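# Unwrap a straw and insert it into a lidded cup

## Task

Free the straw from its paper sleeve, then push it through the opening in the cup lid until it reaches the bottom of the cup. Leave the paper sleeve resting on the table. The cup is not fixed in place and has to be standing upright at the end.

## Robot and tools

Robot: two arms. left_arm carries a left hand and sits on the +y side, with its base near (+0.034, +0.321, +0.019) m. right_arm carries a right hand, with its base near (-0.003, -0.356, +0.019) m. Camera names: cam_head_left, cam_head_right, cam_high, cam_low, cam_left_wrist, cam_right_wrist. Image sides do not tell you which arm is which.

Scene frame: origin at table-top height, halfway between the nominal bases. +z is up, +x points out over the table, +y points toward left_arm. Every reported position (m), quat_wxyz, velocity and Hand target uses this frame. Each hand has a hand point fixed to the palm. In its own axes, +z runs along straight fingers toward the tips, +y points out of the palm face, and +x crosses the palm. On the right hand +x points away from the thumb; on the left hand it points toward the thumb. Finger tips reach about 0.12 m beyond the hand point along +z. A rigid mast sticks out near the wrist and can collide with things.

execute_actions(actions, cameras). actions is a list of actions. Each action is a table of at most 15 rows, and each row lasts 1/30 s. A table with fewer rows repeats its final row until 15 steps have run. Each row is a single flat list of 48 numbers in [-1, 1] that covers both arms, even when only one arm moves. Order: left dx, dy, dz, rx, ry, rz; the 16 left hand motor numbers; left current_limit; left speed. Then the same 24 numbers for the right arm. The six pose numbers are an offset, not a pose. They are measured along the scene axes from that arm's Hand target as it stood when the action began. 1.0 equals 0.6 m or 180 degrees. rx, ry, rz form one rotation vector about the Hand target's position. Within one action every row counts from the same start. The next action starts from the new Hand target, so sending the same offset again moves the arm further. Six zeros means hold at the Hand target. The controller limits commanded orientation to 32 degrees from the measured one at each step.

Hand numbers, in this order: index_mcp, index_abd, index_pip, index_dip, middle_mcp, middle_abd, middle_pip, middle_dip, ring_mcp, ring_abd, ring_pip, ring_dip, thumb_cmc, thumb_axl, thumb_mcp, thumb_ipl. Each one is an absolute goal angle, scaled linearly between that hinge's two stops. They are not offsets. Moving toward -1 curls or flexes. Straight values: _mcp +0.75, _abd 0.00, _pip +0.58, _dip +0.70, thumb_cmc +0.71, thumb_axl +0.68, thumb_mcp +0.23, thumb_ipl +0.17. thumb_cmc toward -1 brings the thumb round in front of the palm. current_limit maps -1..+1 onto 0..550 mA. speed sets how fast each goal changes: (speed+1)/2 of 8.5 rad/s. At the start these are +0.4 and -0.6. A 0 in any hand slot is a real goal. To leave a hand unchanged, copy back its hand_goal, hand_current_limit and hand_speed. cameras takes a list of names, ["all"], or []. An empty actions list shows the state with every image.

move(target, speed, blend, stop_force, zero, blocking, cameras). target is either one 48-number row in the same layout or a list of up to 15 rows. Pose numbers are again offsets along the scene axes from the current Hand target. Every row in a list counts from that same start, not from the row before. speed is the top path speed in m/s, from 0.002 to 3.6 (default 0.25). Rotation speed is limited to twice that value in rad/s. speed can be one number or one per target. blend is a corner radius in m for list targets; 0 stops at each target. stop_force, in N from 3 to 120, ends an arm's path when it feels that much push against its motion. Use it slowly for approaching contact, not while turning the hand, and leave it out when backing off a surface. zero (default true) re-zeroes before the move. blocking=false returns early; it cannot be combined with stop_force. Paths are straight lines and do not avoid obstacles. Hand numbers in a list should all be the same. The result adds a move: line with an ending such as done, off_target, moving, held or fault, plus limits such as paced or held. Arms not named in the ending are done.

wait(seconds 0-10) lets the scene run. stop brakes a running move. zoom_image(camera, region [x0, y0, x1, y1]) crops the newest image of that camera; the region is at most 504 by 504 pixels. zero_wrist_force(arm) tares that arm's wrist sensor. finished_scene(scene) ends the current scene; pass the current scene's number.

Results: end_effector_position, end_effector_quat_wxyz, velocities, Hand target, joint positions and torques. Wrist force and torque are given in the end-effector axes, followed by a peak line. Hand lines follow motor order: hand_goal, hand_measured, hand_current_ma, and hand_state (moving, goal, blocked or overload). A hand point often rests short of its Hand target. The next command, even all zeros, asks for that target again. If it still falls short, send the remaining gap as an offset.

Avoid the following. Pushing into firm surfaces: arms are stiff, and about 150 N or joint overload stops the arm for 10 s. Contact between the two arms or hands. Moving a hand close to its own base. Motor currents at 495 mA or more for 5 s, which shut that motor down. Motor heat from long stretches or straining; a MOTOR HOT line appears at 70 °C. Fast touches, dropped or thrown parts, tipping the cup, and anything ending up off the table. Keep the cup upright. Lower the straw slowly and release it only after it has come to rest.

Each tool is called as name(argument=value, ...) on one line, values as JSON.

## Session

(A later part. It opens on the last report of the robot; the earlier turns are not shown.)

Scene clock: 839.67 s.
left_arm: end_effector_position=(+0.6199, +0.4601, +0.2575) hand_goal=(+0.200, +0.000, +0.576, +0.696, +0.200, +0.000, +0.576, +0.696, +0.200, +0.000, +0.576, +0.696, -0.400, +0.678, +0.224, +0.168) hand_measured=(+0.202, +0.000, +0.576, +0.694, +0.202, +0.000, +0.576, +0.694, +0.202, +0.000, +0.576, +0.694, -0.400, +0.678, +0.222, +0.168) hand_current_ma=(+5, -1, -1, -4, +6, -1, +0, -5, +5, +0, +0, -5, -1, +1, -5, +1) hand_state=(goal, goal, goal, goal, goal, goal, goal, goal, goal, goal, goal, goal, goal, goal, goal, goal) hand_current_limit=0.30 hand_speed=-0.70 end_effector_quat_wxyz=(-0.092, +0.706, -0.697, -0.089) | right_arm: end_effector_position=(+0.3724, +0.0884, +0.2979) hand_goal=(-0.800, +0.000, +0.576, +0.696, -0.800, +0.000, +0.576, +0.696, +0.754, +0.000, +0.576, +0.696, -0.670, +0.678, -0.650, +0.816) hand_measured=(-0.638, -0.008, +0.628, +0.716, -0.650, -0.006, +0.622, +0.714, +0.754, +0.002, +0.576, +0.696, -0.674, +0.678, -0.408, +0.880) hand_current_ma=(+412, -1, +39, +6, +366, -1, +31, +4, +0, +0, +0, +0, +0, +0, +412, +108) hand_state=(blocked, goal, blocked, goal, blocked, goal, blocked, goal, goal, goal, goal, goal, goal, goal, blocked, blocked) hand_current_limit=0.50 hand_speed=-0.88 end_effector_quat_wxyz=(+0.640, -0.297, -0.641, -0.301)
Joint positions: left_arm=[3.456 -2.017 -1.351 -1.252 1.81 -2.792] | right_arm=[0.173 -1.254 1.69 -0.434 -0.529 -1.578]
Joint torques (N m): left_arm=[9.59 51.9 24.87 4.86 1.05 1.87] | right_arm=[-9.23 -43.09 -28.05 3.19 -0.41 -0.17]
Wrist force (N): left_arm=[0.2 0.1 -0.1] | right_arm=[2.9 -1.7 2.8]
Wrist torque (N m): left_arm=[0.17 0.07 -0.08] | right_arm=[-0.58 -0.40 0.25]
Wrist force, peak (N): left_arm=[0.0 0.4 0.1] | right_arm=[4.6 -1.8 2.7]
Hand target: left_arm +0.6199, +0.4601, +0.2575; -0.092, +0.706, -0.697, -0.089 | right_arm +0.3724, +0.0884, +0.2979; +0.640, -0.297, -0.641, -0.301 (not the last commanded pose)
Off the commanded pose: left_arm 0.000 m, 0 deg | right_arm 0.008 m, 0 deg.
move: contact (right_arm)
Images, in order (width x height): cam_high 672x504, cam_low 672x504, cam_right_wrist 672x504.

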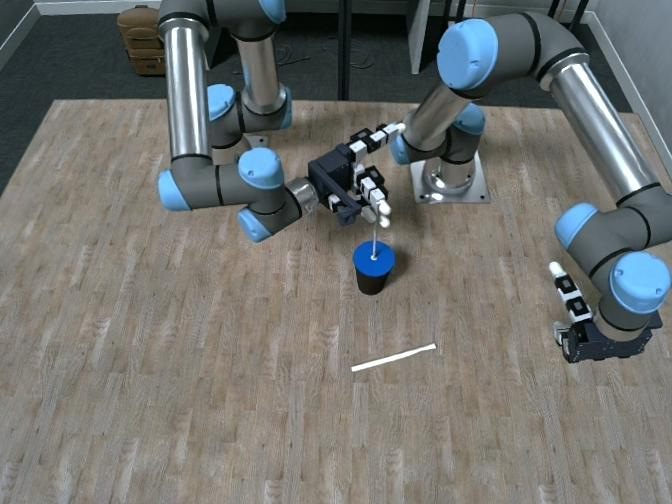

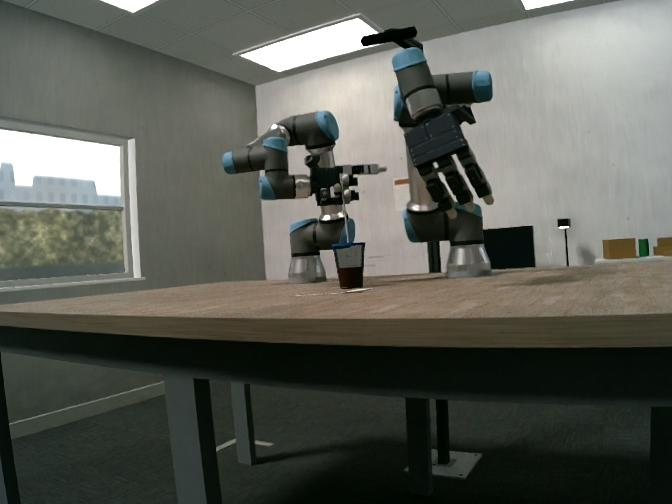

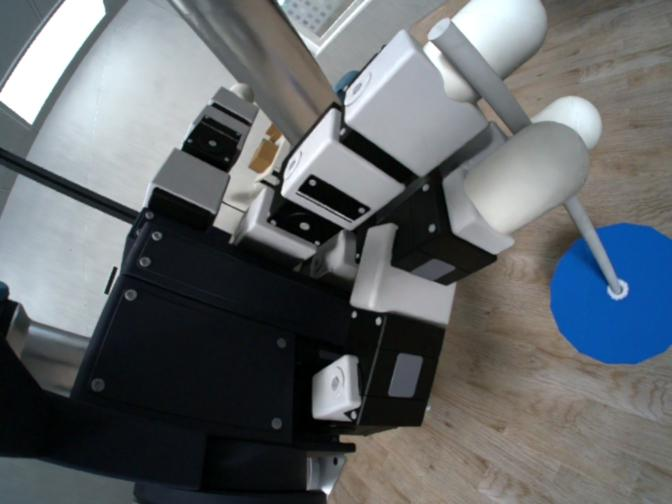

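move(target=[0,0,0,0,0,0,0.2,0,0.5766,0.6957,0.2,0,0.5766,0.6957,0.2,0,0.5766,0.6957,-0.4,0.678,0.2247,0.168,0.3,-0.7,0.0013,0,0.0017,0,0,0,-0.80,0,0.5766,0.6957,-0.80,0,0.5766,0.6957,0.754,0,0.576,0.696,-0.67,0.678,-0.65,0.816,0.5,-0.88], speed=0.01)

move(target=[0,0,0,0,0,0,0.2,0,0.5766,0.6957,0.2,0,0.5766,0.6957,0.2,0,0.5766,0.6957,-0.4,0.678,0.2247,0.168,0.3,-0.7,0,0,-0.02,0,0,0,-0.80,0,0.5766,0.6957,-0.80,0,0.5766,0.6957,0.754,0,0.576,0.696,-0.67,0.678,-0.65,0.816,0.5,-0.88], speed=0.01, stop_force=3, cameras=["cam_high","cam_right_wrist"])

zoom_image(camera="cam_high", region=[355, 240, 395, 280])

zoom_image(camera="cam_right_wrist", region=[590, 260, 650, 320])

Scene clock: 847.63 s.
left_arm: end_effector_position=(+0.6199, +0.4601, +0.2575) hand_goal=(+0.200, +0.000, +0.576, +0.696, +0.200, +0.000, +0.576, +0.696, +0.200, +0.000, +0.576, +0.696, -0.400, +0.678, +0.224, +0.168) hand_measured=(+0.202, +0.000, +0.576, +0.694, +0.202, +0.000, +0.576, +0.694, +0.202, +0.000, +0.576, +0.694, -0.400, +0.678, +0.222, +0.168) hand_current_ma=(+5, -1, -1, -4, +6, -1, +0, -5, +5, +0, +0, -5, -1, +1, -5, +1) hand_state=(goal, goal, goal, goal, goal, goal, goal, goal, goal, goal, goal, goal, goal, goal, goal, goal) hand_current_limit=0.30 hand_speed=-0.70 end_effector_quat_wxyz=(-0.092, +0.706, -0.697, -0.089) | right_arm: end_effector_position=(+0.3731, +0.0884, +0.2989) hand_goal=(-0.800, +0.000, +0.576, +0.696, -0.800, +0.000, +0.576, +0.696, +0.754, +0.000, +0.576, +0.696, -0.670, +0.678, -0.650, +0.816) hand_measured=(-0.638, +0.002, +0.628, +0.716, -0.650, +0.002, +0.622, +0.714, +0.754, +0.002, +0.576, +0.696, -0.668, +0.678, -0.408, +0.880) hand_current_ma=(+413, +0, +39, +6, +366, +0, +31, +4, +0, +0, +0, +0, +0, +0, +412, +108) hand_state=(blocked, goal, blocked, goal, blocked, goal, blocked, goal, goal, goal, goal, goal, goal, goal, blocked, blocked) hand_current_limit=0.50 hand_speed=-0.88 end_effector_quat_wxyz=(+0.640, -0.297, -0.641, -0.301)
Joint positions: left_arm=[3.456 -2.017 -1.351 -1.252 1.81 -2.792] | right_arm=[0.173 -1.253 1.686 -0.431 -0.529 -1.578]
Joint torques (N m): left_arm=[10.57 51.72 23.94 4.85 1.17 1.76] | right_arm=[-14.26 -16.48 -29 3.16 -1.33 0.28]
Wrist force (N): left_arm=[0.0 0.2 0.1] | right_arm=[1.5 -1.5 2.9]
Wrist torque (N m): left_arm=[0.16 0.09 -0.10] | right_arm=[-0.56 -0.32 0.30]
Wrist force, peak (N): left_arm=[0.2 0.1 0.4] | right_arm=[2.9 -2.4 3.1]
Hand target: left_arm +0.6199, +0.4601, +0.2575; -0.092, +0.706, -0.697, -0.089 | right_arm +0.3732, +0.0884, +0.2990; +0.640, -0.297, -0.641, -0.301
Off the commanded pose: left_arm 0.000 m, 0 deg | right_arm 0.000 m, 0 deg.
move: done

Scene clock: 849.33 s.
left_arm: end_effector_position=(+0.6199, +0.4601, +0.2575) hand_goal=(+0.200, +0.000, +0.576, +0.696, +0.200, +0.000, +0.576, +0.696, +0.200, +0.000, +0.576, +0.696, -0.400, +0.678, +0.224, +0.168) hand_measured=(+0.202, +0.000, +0.576, +0.694, +0.202, +0.000, +0.576, +0.694, +0.202, +0.000, +0.576, +0.694, -0.400, +0.678, +0.222, +0.168) hand_current_ma=(+5, -1, -1, -4, +6, -1, +0, -5, +5, +0, +0, -5, -1, +1, -5, +1) hand_state=(goal, goal, goal, goal, goal, goal, goal, goal, goal, goal, goal, goal, goal, goal, goal, goal) hand_current_limit=0.30 hand_speed=-0.70 end_effector_quat_wxyz=(-0.092, +0.706, -0.697, -0.089) | right_arm: end_effector_position=(+0.3732, +0.0884, +0.2942) hand_goal=(-0.800, +0.000, +0.576, +0.696, -0.800, +0.000, +0.576, +0.696, +0.754, +0.000, +0.576, +0.696, -0.670, +0.678, -0.650, +0.816) hand_measured=(-0.638, -0.006, +0.628, +0.716, -0.650, -0.006, +0.622, +0.714, +0.754, +0.002, +0.576, +0.696, -0.674, +0.678, -0.408, +0.880) hand_current_ma=(+412, -1, +39, +6, +366, +0, +31, +4, +0, +0, +0, +0, +0, +0, +413, +108) hand_state=(blocked, goal, blocked, goal, blocked, goal, blocked, goal, goal, goal, goal, goal, goal, goal, blocked, blocked) hand_current_limit=0.50 hand_speed=-0.88 end_effector_quat_wxyz=(+0.640, -0.297, -0.641, -0.301)
Joint positions: left_arm=[3.456 -2.017 -1.351 -1.252 1.81 -2.792] | right_arm=[0.173 -1.249 1.693 -0.442 -0.529 -1.578]
Joint torques (N m): left_arm=[9.87 52.19 24.78 4.96 0.98 1.68] | right_arm=[-12.83 -43.49 -28.37 3.11 -0.97 -0.98]
Wrist force (N): left_arm=[-0.1 0.1 0.1] | right_arm=[2.9 -1.7 3.2]
Wrist torque (N m): left_arm=[0.15 0.10 -0.10] | right_arm=[-0.62 -0.41 0.26]
Wrist force, peak (N): left_arm=[0.1 0.3 0.2] | right_arm=[4.4 -1.8 3.1]
Hand target: left_arm +0.6199, +0.4601, +0.2575; -0.092, +0.706, -0.697, -0.089 | right_arm +0.3732, +0.0884, +0.2942; +0.640, -0.297, -0.641, -0.301 (not the last commanded pose)
Off the commanded pose: left_arm 0.000 m, 0 deg | right_arm 0.007 m, 0 deg.
move: contact (right_arm)
Images, in order (width x height): cam_high 672x504, cam_right_wrist 672x504.

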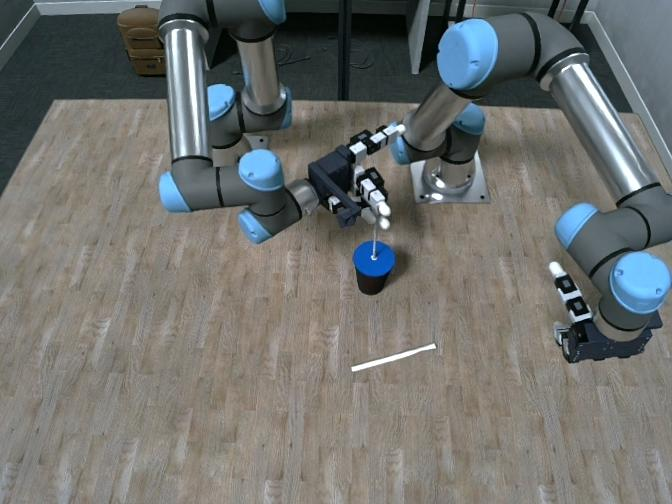

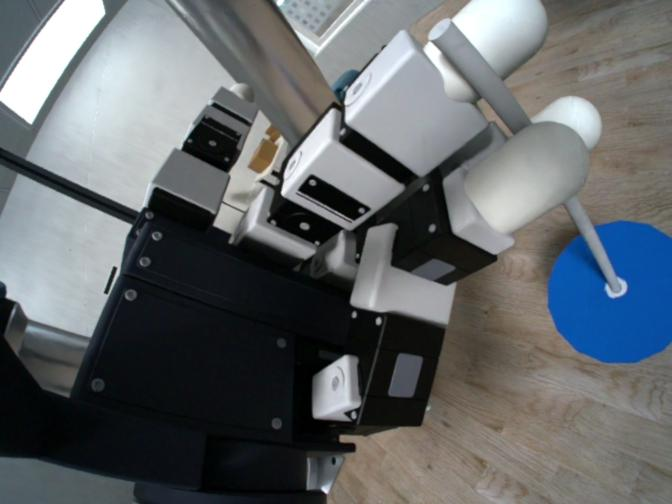

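Scaled by 12.600 from the camera's 672x504 image, which has a finer 960x720 frame.

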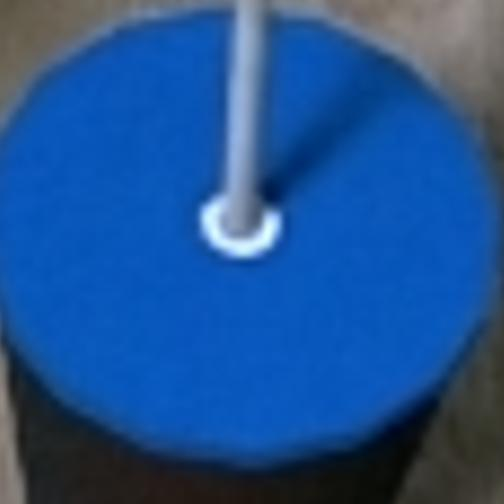

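Scaled by 8.400 from the camera's 672x504 image, which has a finer 960x720 frame.

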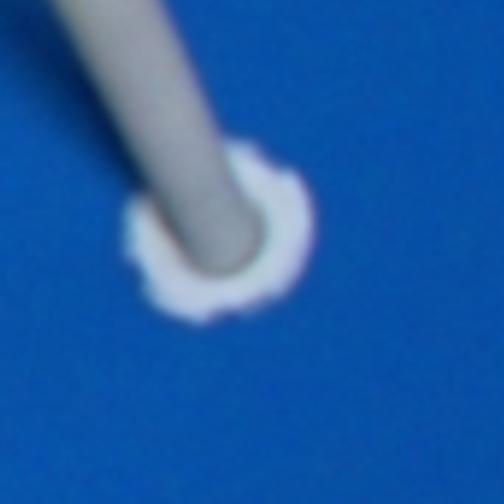

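move(target=[0,0,0,0,0,0,0.2,0,0.5766,0.6957,0.2,0,0.5766,0.6957,0.2,0,0.5766,0.6957,-0.4,0.678,0.2247,0.168,0.3,-0.7,0,0,-0.025,0,0,0,-0.80,0,0.5766,0.6957,-0.80,0,0.5766,0.6957,0.754,0,0.576,0.696,-0.67,0.678,-0.65,0.816,0.5,-0.88], speed=0.01, stop_force=4, cameras=["cam_high","cam_right_wrist"])

zoom_image(camera="cam_high", region=[345, 200, 405, 300])

zoom_image(camera="cam_right_wrist", region=[590, 260, 650, 320])

Scene clock: 855.50 s.
left_arm: end_effector_position=(+0.6199, +0.4601, +0.2575) hand_goal=(+0.200, +0.000, +0.576, +0.696, +0.200, +0.000, +0.576, +0.696, +0.200, +0.000, +0.576, +0.696, -0.400, +0.678, +0.224, +0.168) hand_measured=(+0.202, +0.000, +0.576, +0.694, +0.202, +0.000, +0.576, +0.694, +0.202, +0.000, +0.576, +0.694, -0.400, +0.678, +0.222, +0.168) hand_current_ma=(+5, -1, -1, -4, +6, -1, +0, -5, +5, +0, +0, -5, -1, +1, -5, +1) hand_state=(goal, goal, goal, goal, goal, goal, goal, goal, goal, goal, goal, goal, goal, goal, goal, goal) hand_current_limit=0.30 hand_speed=-0.70 end_effector_quat_wxyz=(-0.092, +0.706, -0.697, -0.089) | right_arm: end_effector_position=(+0.3732, +0.0884, +0.2792) hand_goal=(-0.800, +0.000, +0.576, +0.696, -0.800, +0.000, +0.576, +0.696, +0.754, +0.000, +0.576, +0.696, -0.670, +0.678, -0.650, +0.816) hand_measured=(-0.638, -0.018, +0.628, +0.716, -0.650, -0.018, +0.622, +0.714, +0.754, +0.002, +0.576, +0.696, -0.682, +0.676, -0.408, +0.880) hand_current_ma=(+413, -4, +41, +6, +365, -4, +31, +4, +0, +0, +0, +0, -2, +0, +412, +108) hand_state=(blocked, goal, blocked, goal, blocked, goal, blocked, goal, goal, goal, goal, goal, goal, goal, blocked, blocked) hand_current_limit=0.50 hand_speed=-0.88 end_effector_quat_wxyz=(+0.640, -0.297, -0.641, -0.301)
Joint positions: left_arm=[3.456 -2.017 -1.351 -1.252 1.81 -2.792] | right_arm=[0.173 -1.233 1.713 -0.479 -0.529 -1.578]
Joint torques (N m): left_arm=[9.65 52.12 24.08 4.92 0.73 1.65] | right_arm=[-5.94 -15.25 -5.21 -0.95 -0.42 1.46]
Wrist force (N): left_arm=[0.0 0.2 0.1] | right_arm=[5.8 -1.7 2.9]
Wrist torque (N m): left_arm=[0.16 0.10 -0.11] | right_arm=[-0.59 -0.51 0.16]
Wrist force, peak (N): left_arm=[0.1 0.4 0.2] | right_arm=[6.3 -1.8 3.0]
Hand target: left_arm +0.6199, +0.4601, +0.2575; -0.092, +0.706, -0.697, -0.089 | right_arm +0.3732, +0.0884, +0.2792; +0.640, -0.297, -0.641, -0.301
Off the commanded pose: left_arm 0.000 m, 0 deg | right_arm 0.000 m, 0 deg.
move: done
Images, in order (width x height): cam_high 672x504, cam_right_wrist 672x504.

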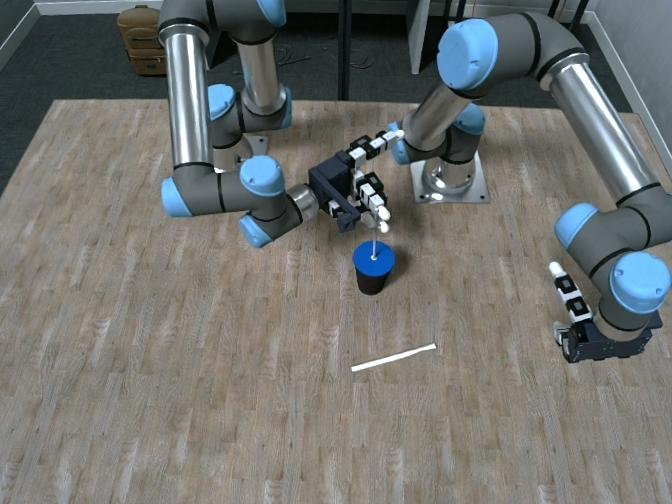

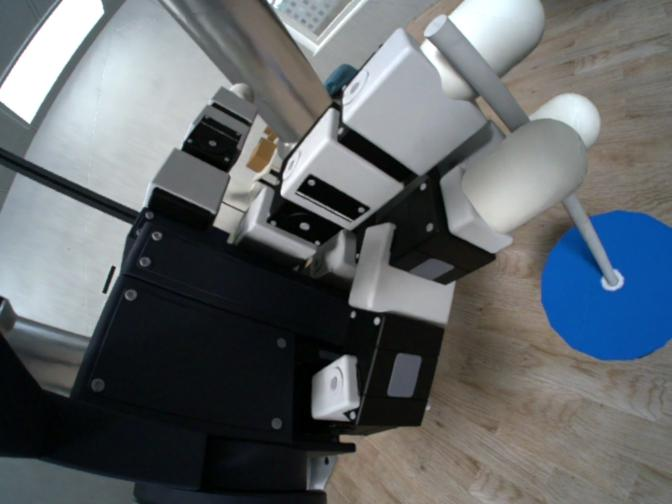

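Scaled by 5.040 from the camera's 672x504 image, which has a finer 960x720 frame.

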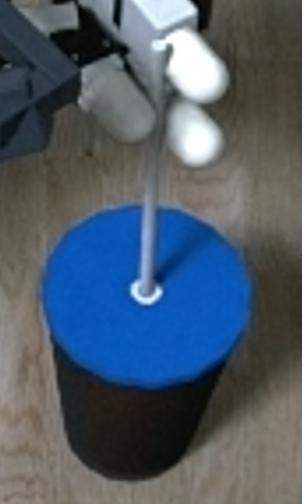

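Scaled by 8.400 from the camera's 672x504 image, which has a finer 960x720 frame.

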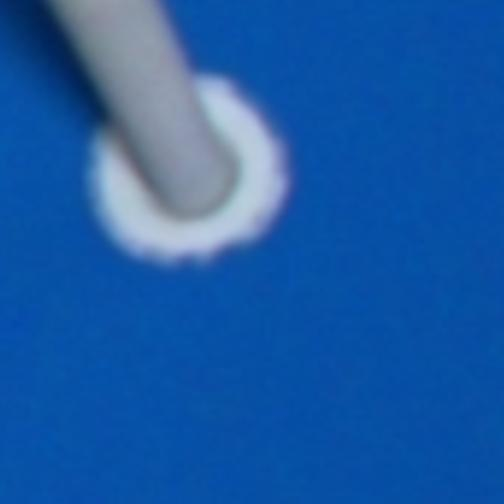

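move(target=[0,0,0,0,0,0,0.2,0,0.5766,0.6957,0.2,0,0.5766,0.6957,0.2,0,0.5766,0.6957,-0.4,0.678,0.2247,0.168,0.3,-0.7,0,0,-0.05,0,0,0,-0.80,0,0.5766,0.6957,-0.80,0,0.5766,0.6957,0.754,0,0.576,0.696,-0.67,0.678,-0.65,0.816,0.5,-0.88], speed=0.012, stop_force=4, cameras=["cam_high","cam_right_wrist"])

zoom_image(camera="cam_high", region=[345, 200, 405, 300])

Scene clock: 864.20 s.
left_arm: end_effector_position=(+0.6199, +0.4601, +0.2575) hand_goal=(+0.200, +0.000, +0.576, +0.696, +0.200, +0.000, +0.576, +0.696, +0.200, +0.000, +0.576, +0.696, -0.400, +0.678, +0.224, +0.168) hand_measured=(+0.202, +0.000, +0.576, +0.694, +0.202, +0.000, +0.576, +0.694, +0.202, +0.000, +0.576, +0.694, -0.400, +0.678, +0.222, +0.168) hand_current_ma=(+5, -1, -1, -4, +6, -1, +0, -5, +5, +0, +0, -5, -1, +1, -5, +1) hand_state=(goal, goal, goal, goal, goal, goal, goal, goal, goal, goal, goal, goal, goal, goal, goal, goal) hand_current_limit=0.30 hand_speed=-0.70 end_effector_quat_wxyz=(-0.092, +0.706, -0.697, -0.089) | right_arm: end_effector_position=(+0.3732, +0.0884, +0.2492) hand_goal=(-0.800, +0.000, +0.576, +0.696, -0.800, +0.000, +0.576, +0.696, +0.754, +0.000, +0.576, +0.696, -0.670, +0.678, -0.650, +0.816) hand_measured=(-0.638, -0.026, +0.632, +0.716, -0.652, -0.024, +0.622, +0.714, +0.754, +0.002, +0.576, +0.696, -0.684, +0.674, -0.408, +0.880) hand_current_ma=(+413, -7, +45, +6, +355, -7, +31, +4, +0, +0, +0, +0, -3, +0, +413, +108) hand_state=(blocked, blocked, blocked, goal, blocked, blocked, blocked, goal, goal, goal, goal, goal, goal, goal, blocked, blocked) hand_current_limit=0.50 hand_speed=-0.88 end_effector_quat_wxyz=(+0.640, -0.297, -0.641, -0.301)
Joint positions: left_arm=[3.456 -2.017 -1.351 -1.252 1.81 -2.792] | right_arm=[0.173 -1.197 1.751 -0.551 -0.529 -1.578]
Joint torques (N m): left_arm=[9.9 50.73 22.01 4.87 0.81 1.57] | right_arm=[-0.02 -15.7 -4.37 -1.06 -0.78 1.75]
Wrist force (N): left_arm=[0.0 0.1 0.2] | right_arm=[6.9 -2.0 2.6]
Wrist torque (N m): left_arm=[0.14 0.09 -0.10] | right_arm=[-0.60 -0.57 0.20]
Wrist force, peak (N): left_arm=[-0.1 0.3 0.3] | right_arm=[7.1 -1.8 2.7]
Hand target: left_arm +0.6199, +0.4601, +0.2575; -0.092, +0.706, -0.697, -0.089 | right_arm +0.3732, +0.0884, +0.2492; +0.640, -0.297, -0.641, -0.301
Off the commanded pose: left_arm 0.000 m, 0 deg | right_arm 0.000 m, 0 deg.
move: done
Images, in order (width x height): cam_high 672x504, cam_right_wrist 672x504.

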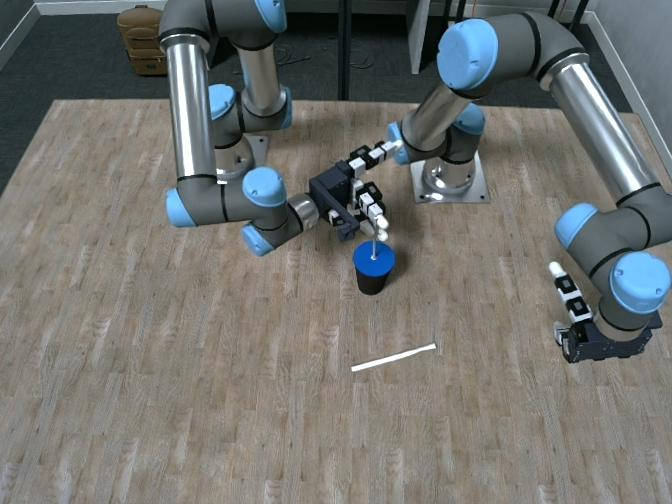

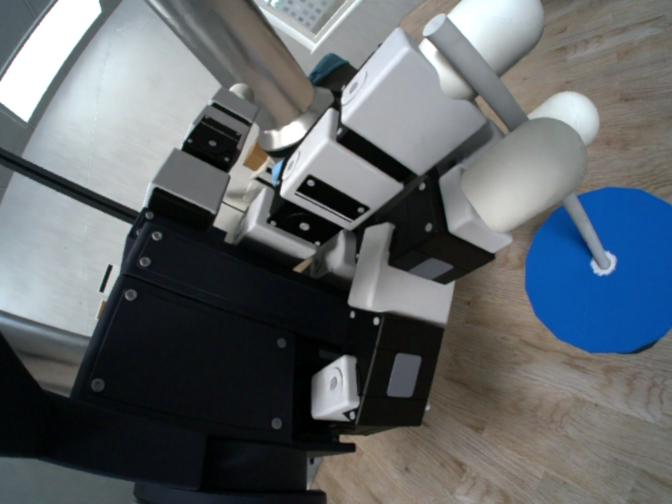

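Scaled by 5.040 from the camera's 672x504 image, which has a finer 960x720 frame.

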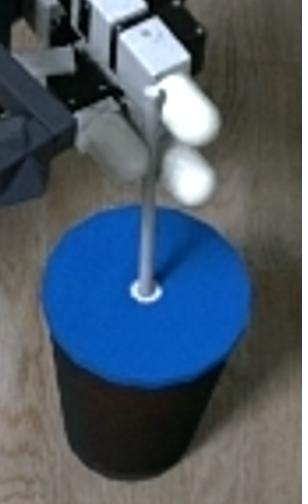

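move(target=[0,0,0,0,0,0,0.2,0,0.5766,0.6957,0.2,0,0.5766,0.6957,0.2,0,0.5766,0.6957,-0.4,0.678,0.2247,0.168,0.3,-0.7,0,0,-0.1,0,0,0,-0.80,0,0.5766,0.6957,-0.80,0,0.5766,0.6957,0.754,0,0.576,0.696,-0.67,0.678,-0.65,0.816,0.5,-0.88], speed=0.018, stop_force=4, cameras=["cam_high","cam_low","cam_right_wrist"])

zoom_image(camera="cam_high", region=[345, 200, 405, 300])

zoom_image(camera="cam_low", region=[300, 170, 400, 300])

Scene clock: 873.93 s.
left_arm: end_effector_position=(+0.6199, +0.4601, +0.2575) hand_goal=(+0.200, +0.000, +0.576, +0.696, +0.200, +0.000, +0.576, +0.696, +0.200, +0.000, +0.576, +0.696, -0.400, +0.678, +0.224, +0.168) hand_measured=(+0.202, +0.000, +0.576, +0.694, +0.202, +0.000, +0.576, +0.694, +0.202, +0.000, +0.576, +0.694, -0.400, +0.678, +0.222, +0.168) hand_current_ma=(+5, -1, -1, -4, +6, -1, +0, -5, +5, +0, +0, -5, -1, +1, -5, +1) hand_state=(goal, goal, goal, goal, goal, goal, goal, goal, goal, goal, goal, goal, goal, goal, goal, goal) hand_current_limit=0.30 hand_speed=-0.70 end_effector_quat_wxyz=(-0.092, +0.706, -0.697, -0.089) | right_arm: end_effector_position=(+0.3732, +0.0884, +0.1951) hand_goal=(-0.800, +0.000, +0.576, +0.696, -0.800, +0.000, +0.576, +0.696, +0.754, +0.000, +0.576, +0.696, -0.670, +0.678, -0.650, +0.816) hand_measured=(-0.638, -0.052, +0.640, +0.718, -0.662, -0.044, +0.622, +0.714, +0.754, +0.002, +0.576, +0.696, -0.696, +0.670, -0.408, +0.882) hand_current_ma=(+412, -31, +61, +8, +315, -22, +31, +4, +0, +0, +0, +0, -10, -2, +413, +113) hand_state=(blocked, blocked, blocked, blocked, blocked, blocked, blocked, goal, goal, goal, goal, goal, blocked, goal, blocked, blocked) hand_current_limit=0.50 hand_speed=-0.88 end_effector_quat_wxyz=(+0.640, -0.297, -0.641, -0.301)
Joint positions: left_arm=[3.456 -2.017 -1.351 -1.252 1.81 -2.792] | right_arm=[0.173 -1.122 1.805 -0.681 -0.529 -1.578]
Joint torques (N m): left_arm=[9.32 51.95 22.09 4.63 0.74 1.52] | right_arm=[0.37 -44.44 -24.96 2.85 -0.88 -0.25]
Wrist force (N): left_arm=[0.0 0.1 0.1] | right_arm=[5.7 -2.7 3.4]
Wrist torque (N m): left_arm=[0.15 0.09 -0.10] | right_arm=[-0.55 -0.47 0.31]
Wrist force, peak (N): left_arm=[0.0 0.5 0.1] | right_arm=[10.8 -2.7 2.9]
Hand target: left_arm +0.6199, +0.4601, +0.2575; -0.092, +0.706, -0.697, -0.089 | right_arm +0.3732, +0.0884, +0.1951; +0.640, -0.297, -0.641, -0.301 (not the last commanded pose)
Off the commanded pose: left_arm 0.000 m, 0 deg | right_arm 0.006 m, 0 deg.
move: contact (right_arm)
Images, in order (width x height): cam_high 672x504, cam_low 672x504, cam_right_wrist 672x504.

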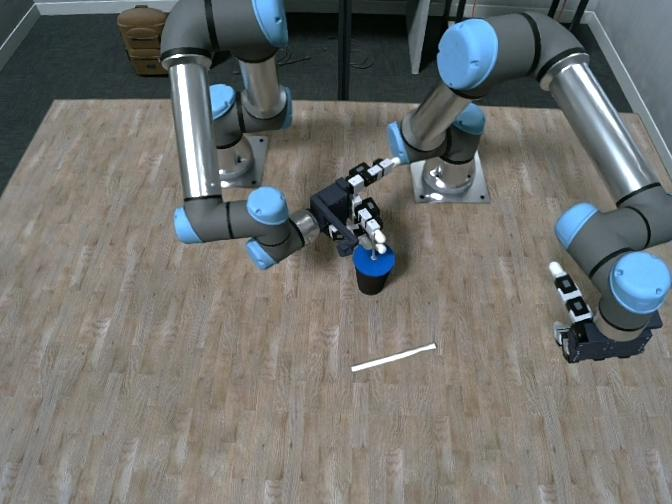

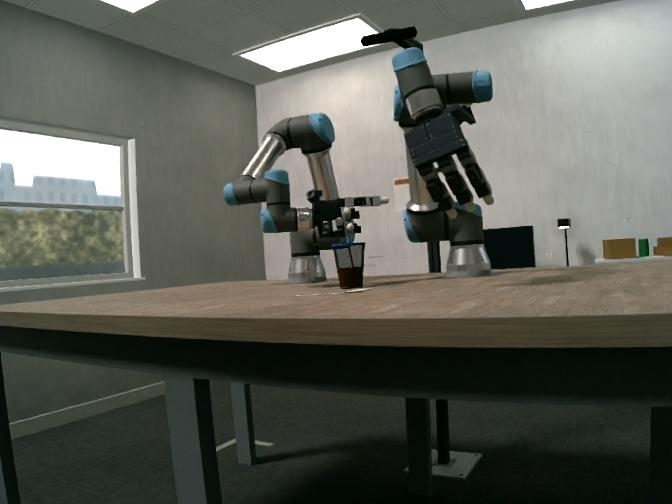

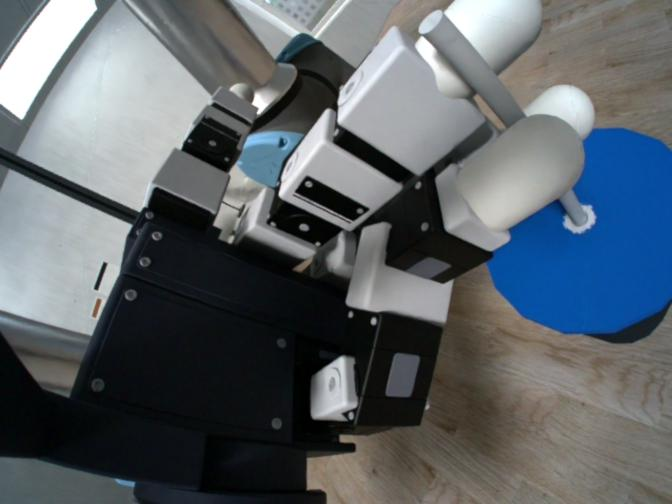

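Scaled by 5.040 from the camera's 672x504 image, which has a finer 960x720 frame.

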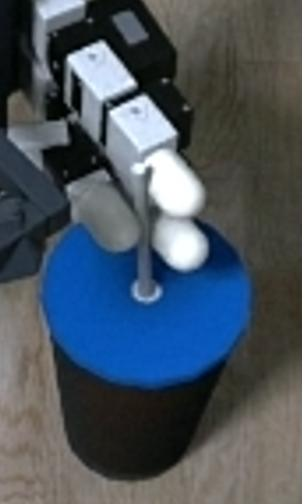

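Scaled by 3.877 from the camera's 672x504 image, which has a finer 960x720 frame.

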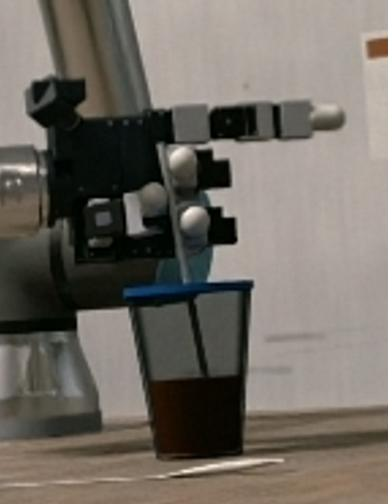

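move(target=[0,0,0,0,0,0,0.2,0,0.5766,0.6957,0.2,0,0.5766,0.6957,0.2,0,0.5766,0.6957,-0.4,0.678,0.2247,0.168,0.3,-0.7,0,0.008,0,0,0,0,-0.80,0,0.5766,0.6957,-0.80,0,0.5766,0.6957,0.754,0,0.576,0.696,-0.67,0.678,-0.65,0.816,0.5,-0.88], speed=0.01)

move(target=[0,0,0,0,0,0,0.2,0,0.5766,0.6957,0.2,0,0.5766,0.6957,0.2,0,0.5766,0.6957,-0.4,0.678,0.2247,0.168,0.3,-0.7,0,0,-0.017,0,0,0,-0.80,0,0.5766,0.6957,-0.80,0,0.5766,0.6957,0.754,0,0.576,0.696,-0.67,0.678,-0.65,0.816,0.5,-0.88], speed=0.012, stop_force=5, cameras=["all"])

zoom_image(camera="cam_high", region=[345, 200, 405, 300])

zoom_image(camera="cam_low", region=[300, 170, 400, 300])

Scene clock: 891.47 s.
left_arm: end_effector_position=(+0.6199, +0.4601, +0.2575) hand_goal=(+0.200, +0.000, +0.576, +0.696, +0.200, +0.000, +0.576, +0.696, +0.200, +0.000, +0.576, +0.696, -0.400, +0.678, +0.224, +0.168) hand_measured=(+0.202, +0.000, +0.576, +0.694, +0.202, +0.000, +0.576, +0.694, +0.202, +0.000, +0.576, +0.694, -0.400, +0.678, +0.222, +0.168) hand_current_ma=(+5, -1, -1, -4, +6, -1, +0, -5, +5, +0, +0, -5, -1, +1, -5, +1) hand_state=(goal, goal, goal, goal, goal, goal, goal, goal, goal, goal, goal, goal, goal, goal, goal, goal) hand_current_limit=0.30 hand_speed=-0.70 end_effector_quat_wxyz=(-0.092, +0.706, -0.697, -0.089) | right_arm: end_effector_position=(+0.3732, +0.0930, +0.1951) hand_goal=(-0.800, +0.000, +0.576, +0.696, -0.800, +0.000, +0.576, +0.696, +0.754, +0.000, +0.576, +0.696, -0.670, +0.678, -0.650, +0.816) hand_measured=(-0.644, -0.050, +0.640, +0.718, -0.662, -0.042, +0.628, +0.718, +0.754, +0.002, +0.576, +0.696, -0.696, +0.670, -0.408, +0.882) hand_current_ma=(+400, -28, +61, +8, +315, -20, +40, +8, +0, +0, +0, +0, -11, -2, +412, +115) hand_state=(blocked, blocked, blocked, blocked, blocked, blocked, blocked, blocked, goal, goal, goal, goal, blocked, goal, blocked, blocked) hand_current_limit=0.50 hand_speed=-0.88 end_effector_quat_wxyz=(+0.640, -0.297, -0.641, -0.301)
Joint positions: left_arm=[3.456 -2.017 -1.351 -1.252 1.81 -2.792] | right_arm=[0.182 -1.118 1.799 -0.678 -0.52 -1.578]
Joint torques (N m): left_arm=[8.59 51.33 20.68 5.14 0.64 1.58] | right_arm=[14.09 -15.31 -27 2.6 2.16 -1.05]
Wrist force (N): left_arm=[-0.2 0.1 0.1] | right_arm=[6.9 -3.8 2.8]
Wrist torque (N m): left_arm=[0.15 0.11 -0.11] | right_arm=[-0.66 -0.57 0.30]
Wrist force, peak (N): left_arm=[0.2 0.2 0.3] | right_arm=[8.2 -4.0 2.6]
Hand target: left_arm +0.6199, +0.4601, +0.2575; -0.092, +0.706, -0.697, -0.089 | right_arm +0.3732, +0.0932, +0.1951; +0.640, -0.297, -0.641, -0.301
Off the commanded pose: left_arm 0.000 m, 0 deg | right_arm 0.000 m, 0 deg.
move: done

Scene clock: 893.33 s.
left_arm: end_effector_position=(+0.6199, +0.4601, +0.2575) hand_goal=(+0.200, +0.000, +0.576, +0.696, +0.200, +0.000, +0.576, +0.696, +0.200, +0.000, +0.576, +0.696, -0.400, +0.678, +0.224, +0.168) hand_measured=(+0.202, +0.000, +0.576, +0.694, +0.202, +0.000, +0.576, +0.694, +0.202, +0.000, +0.576, +0.694, -0.400, +0.678, +0.222, +0.168) hand_current_ma=(+5, -1, -1, -4, +6, -1, +0, -5, +5, +0, +0, -5, -1, +1, -5, +1) hand_state=(goal, goal, goal, goal, goal, goal, goal, goal, goal, goal, goal, goal, goal, goal, goal, goal) hand_current_limit=0.30 hand_speed=-0.70 end_effector_quat_wxyz=(-0.092, +0.706, -0.697, -0.089) | right_arm: end_effector_position=(+0.3732, +0.0932, +0.1849) hand_goal=(-0.800, +0.000, +0.576, +0.696, -0.800, +0.000, +0.576, +0.696, +0.754, +0.000, +0.576, +0.696, -0.670, +0.678, -0.650, +0.816) hand_measured=(-0.644, -0.050, +0.640, +0.718, -0.662, -0.042, +0.628, +0.718, +0.754, +0.002, +0.576, +0.696, -0.698, +0.670, -0.408, +0.882) hand_current_ma=(+397, -28, +61, +8, +315, -20, +41, +8, +0, +0, +0, +0, -12, -2, +413, +115) hand_state=(blocked, blocked, blocked, blocked, blocked, blocked, blocked, blocked, goal, goal, goal, goal, blocked, goal, blocked, blocked) hand_current_limit=0.50 hand_speed=-0.88 end_effector_quat_wxyz=(+0.640, -0.297, -0.641, -0.301)
Joint positions: left_arm=[3.456 -2.017 -1.351 -1.252 1.81 -2.792] | right_arm=[0.182 -1.102 1.806 -0.702 -0.519 -1.578]
Joint torques (N m): left_arm=[7.74 50.8 21.53 4.62 0.62 1.47] | right_arm=[12.05 -16.74 -3.25 -1.39 2.14 1.95]
Wrist force (N): left_arm=[0.0 0.3 0.1] | right_arm=[9.1 -4.1 3.2]
Wrist torque (N m): left_arm=[0.18 0.09 -0.10] | right_arm=[-0.64 -0.66 0.28]
Wrist force, peak (N): left_arm=[-0.2 0.3 0.2] | right_arm=[9.5 -4.2 3.1]
Hand target: left_arm +0.6199, +0.4601, +0.2575; -0.092, +0.706, -0.697, -0.089 | right_arm +0.3732, +0.0932, +0.1849; +0.640, -0.297, -0.641, -0.301
Off the commanded pose: left_arm 0.000 m, 0 deg | right_arm 0.000 m, 0 deg.
move: done

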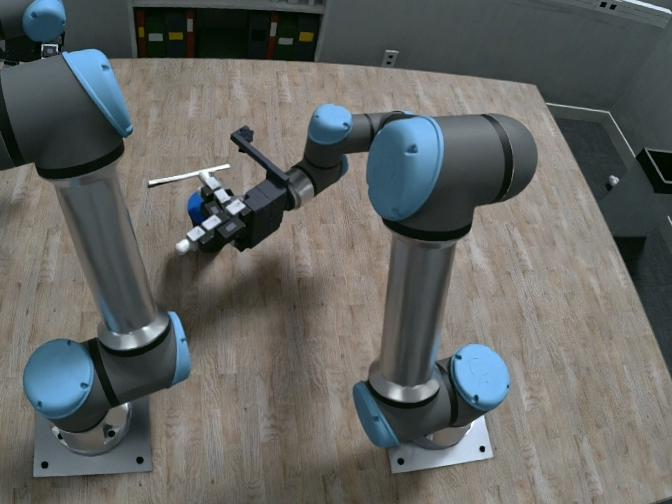

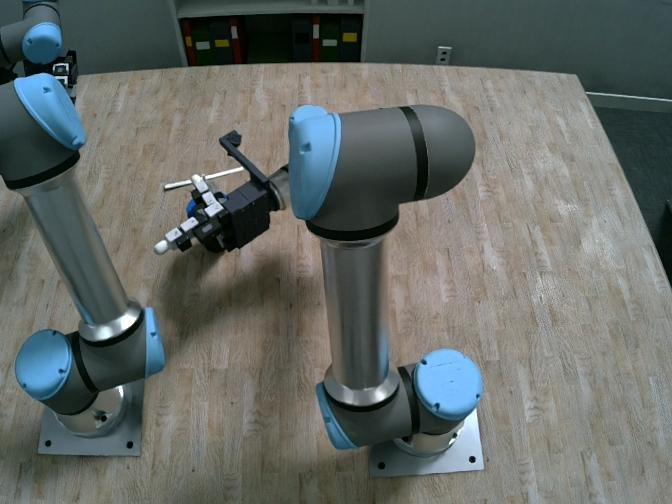

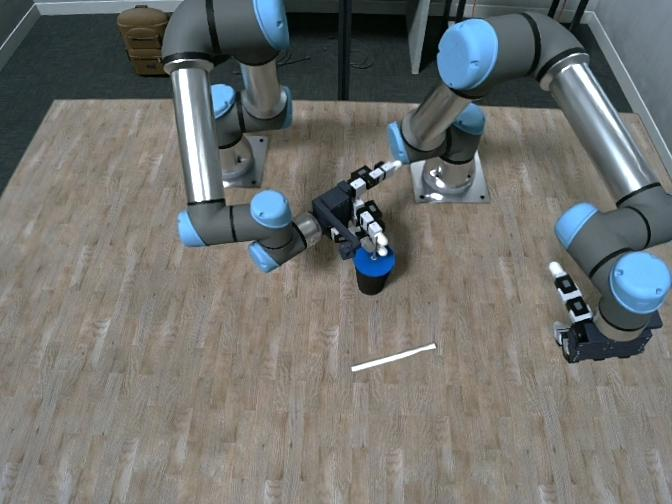

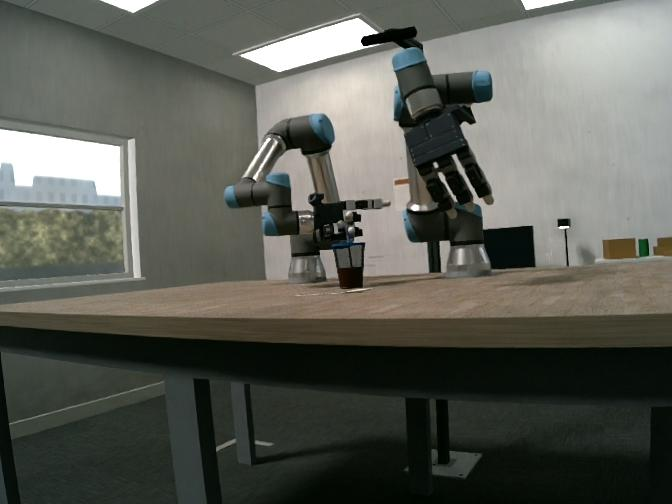

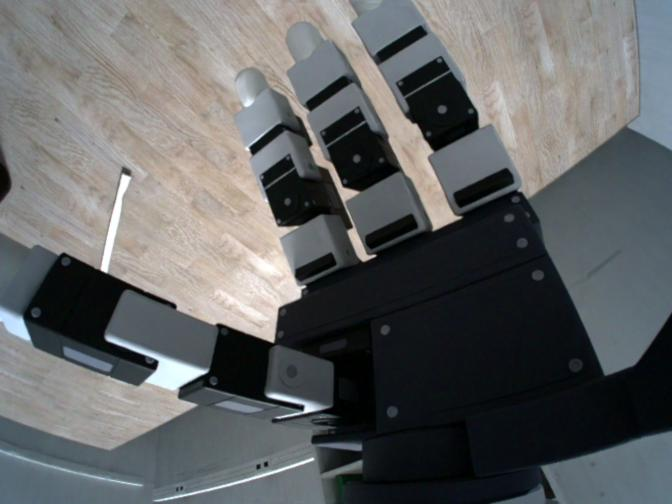

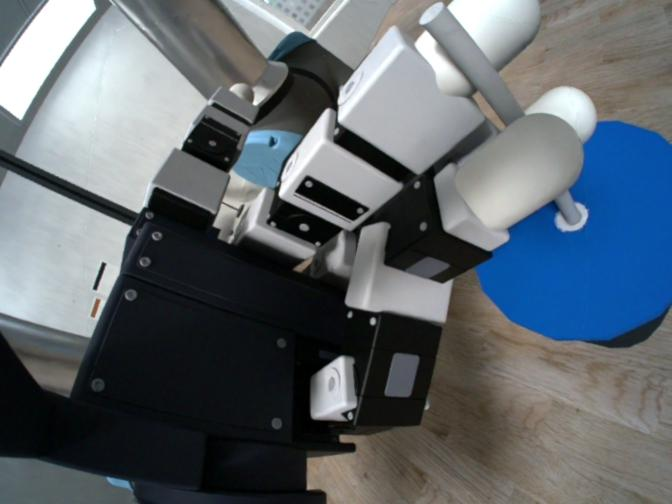

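Scaled by 5.040 from the camera's 672x504 image, which has a finer 960x720 frame.

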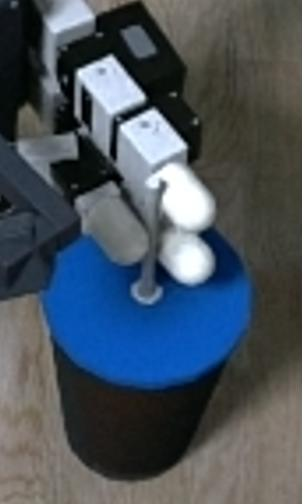

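Scaled by 3.877 from the camera's 672x504 image, which has a finer 960x720 frame.

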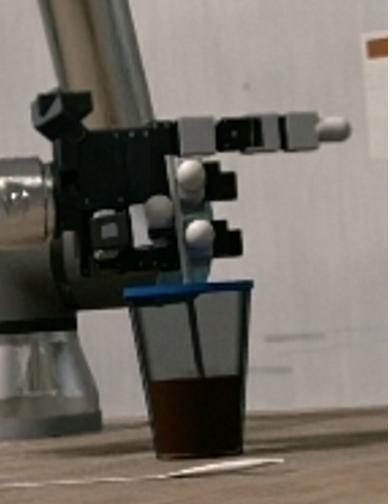

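move(target=[0,0,0,0,0,0,0.2,0,0.5766,0.6957,0.2,0,0.5766,0.6957,0.2,0,0.5766,0.6957,-0.4,0.678,0.2247,0.168,0.3,-0.7,0,0.002,-0.0167,0,0,0,-0.80,0,0.5766,0.6957,-0.80,0,0.5766,0.6957,0.754,0,0.576,0.696,-0.67,0.678,-0.65,0.816,0.5,-0.88], speed=0.01, stop_force=4, cameras=["cam_low","cam_right_wrist"])

zoom_image(camera="cam_low", region=[300, 170, 400, 300])

Scene clock: 905.47 s.
left_arm: end_effector_position=(+0.6199, +0.4601, +0.2575) hand_goal=(+0.200, +0.000, +0.576, +0.696, +0.200, +0.000, +0.576, +0.696, +0.200, +0.000, +0.576, +0.696, -0.400, +0.678, +0.224, +0.168) hand_measured=(+0.202, +0.000, +0.576, +0.694, +0.202, +0.000, +0.576, +0.694, +0.202, +0.000, +0.576, +0.694, -0.400, +0.678, +0.222, +0.168) hand_current_ma=(+5, -1, -1, -4, +6, -1, +0, -5, +5, +0, +0, -5, -1, +1, -5, +1) hand_state=(goal, goal, goal, goal, goal, goal, goal, goal, goal, goal, goal, goal, goal, goal, goal, goal) hand_current_limit=0.30 hand_speed=-0.70 end_effector_quat_wxyz=(-0.092, +0.706, -0.697, -0.089) | right_arm: end_effector_position=(+0.3732, +0.0944, +0.1749) hand_goal=(-0.800, +0.000, +0.576, +0.696, -0.800, +0.000, +0.576, +0.696, +0.754, +0.000, +0.576, +0.696, -0.670, +0.678, -0.650, +0.816) hand_measured=(-0.644, -0.050, +0.640, +0.718, -0.662, -0.042, +0.628, +0.718, +0.754, +0.002, +0.576, +0.696, -0.698, +0.670, -0.408, +0.882) hand_current_ma=(+397, -28, +61, +8, +315, -20, +41, +8, +0, +0, +0, +0, -12, -2, +412, +115) hand_state=(blocked, blocked, blocked, blocked, blocked, blocked, blocked, blocked, goal, goal, goal, goal, blocked, goal, blocked, blocked) hand_current_limit=0.50 hand_speed=-0.88 end_effector_quat_wxyz=(+0.640, -0.297, -0.641, -0.301)
Joint positions: left_arm=[3.456 -2.017 -1.351 -1.252 1.81 -2.792] | right_arm=[0.185 -1.085 1.812 -0.725 -0.517 -1.578]
Joint torques (N m): left_arm=[10.2 49.6 20.96 4.68 0.44 1.59] | right_arm=[12.5 -17.63 -3.24 -1.28 2.19 -0.31]
Wrist force (N): left_arm=[-0.1 0.1 0.0] | right_arm=[7.8 -3.7 3.2]
Wrist torque (N m): left_arm=[0.16 0.11 -0.11] | right_arm=[-0.62 -0.62 0.29]
Wrist force, peak (N): left_arm=[0.1 0.3 0.3] | right_arm=[9.5 -4.0 3.1]
Hand target: left_arm +0.6199, +0.4601, +0.2575; -0.092, +0.706, -0.697, -0.089 | right_arm +0.3732, +0.0944, +0.1749; +0.640, -0.297, -0.641, -0.301
Off the commanded pose: left_arm 0.000 m, 0 deg | right_arm 0.000 m, 0 deg.
move: done
Images, in order (width x height): cam_low 672x504, cam_right_wrist 672x504.

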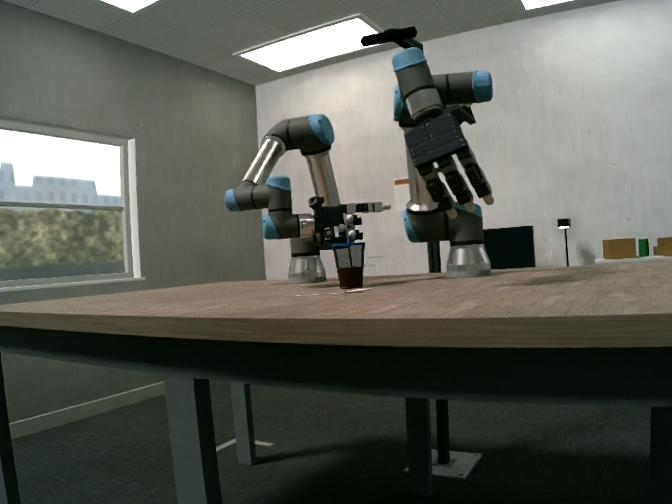

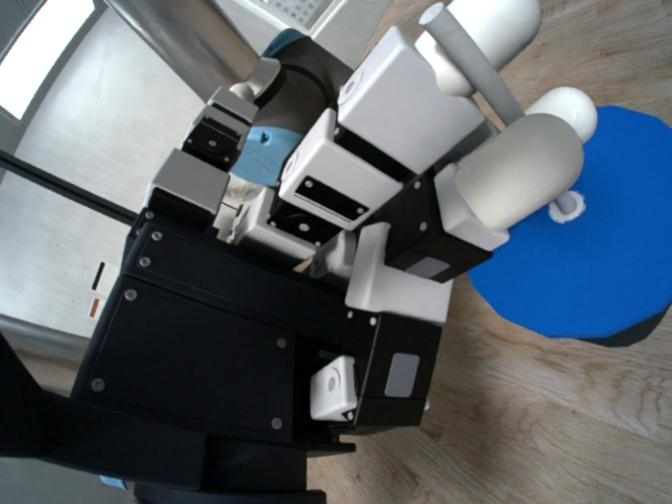

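Scaled by 3.877 from the camera's 672x504 image, which has a finer 960x720 frame.

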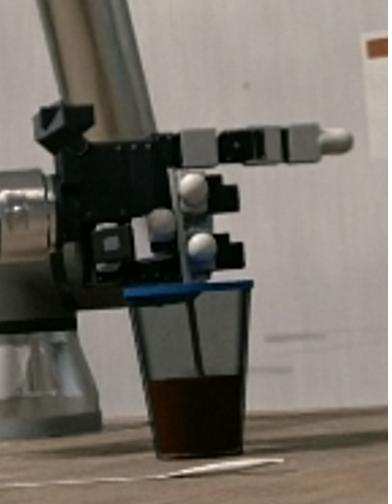

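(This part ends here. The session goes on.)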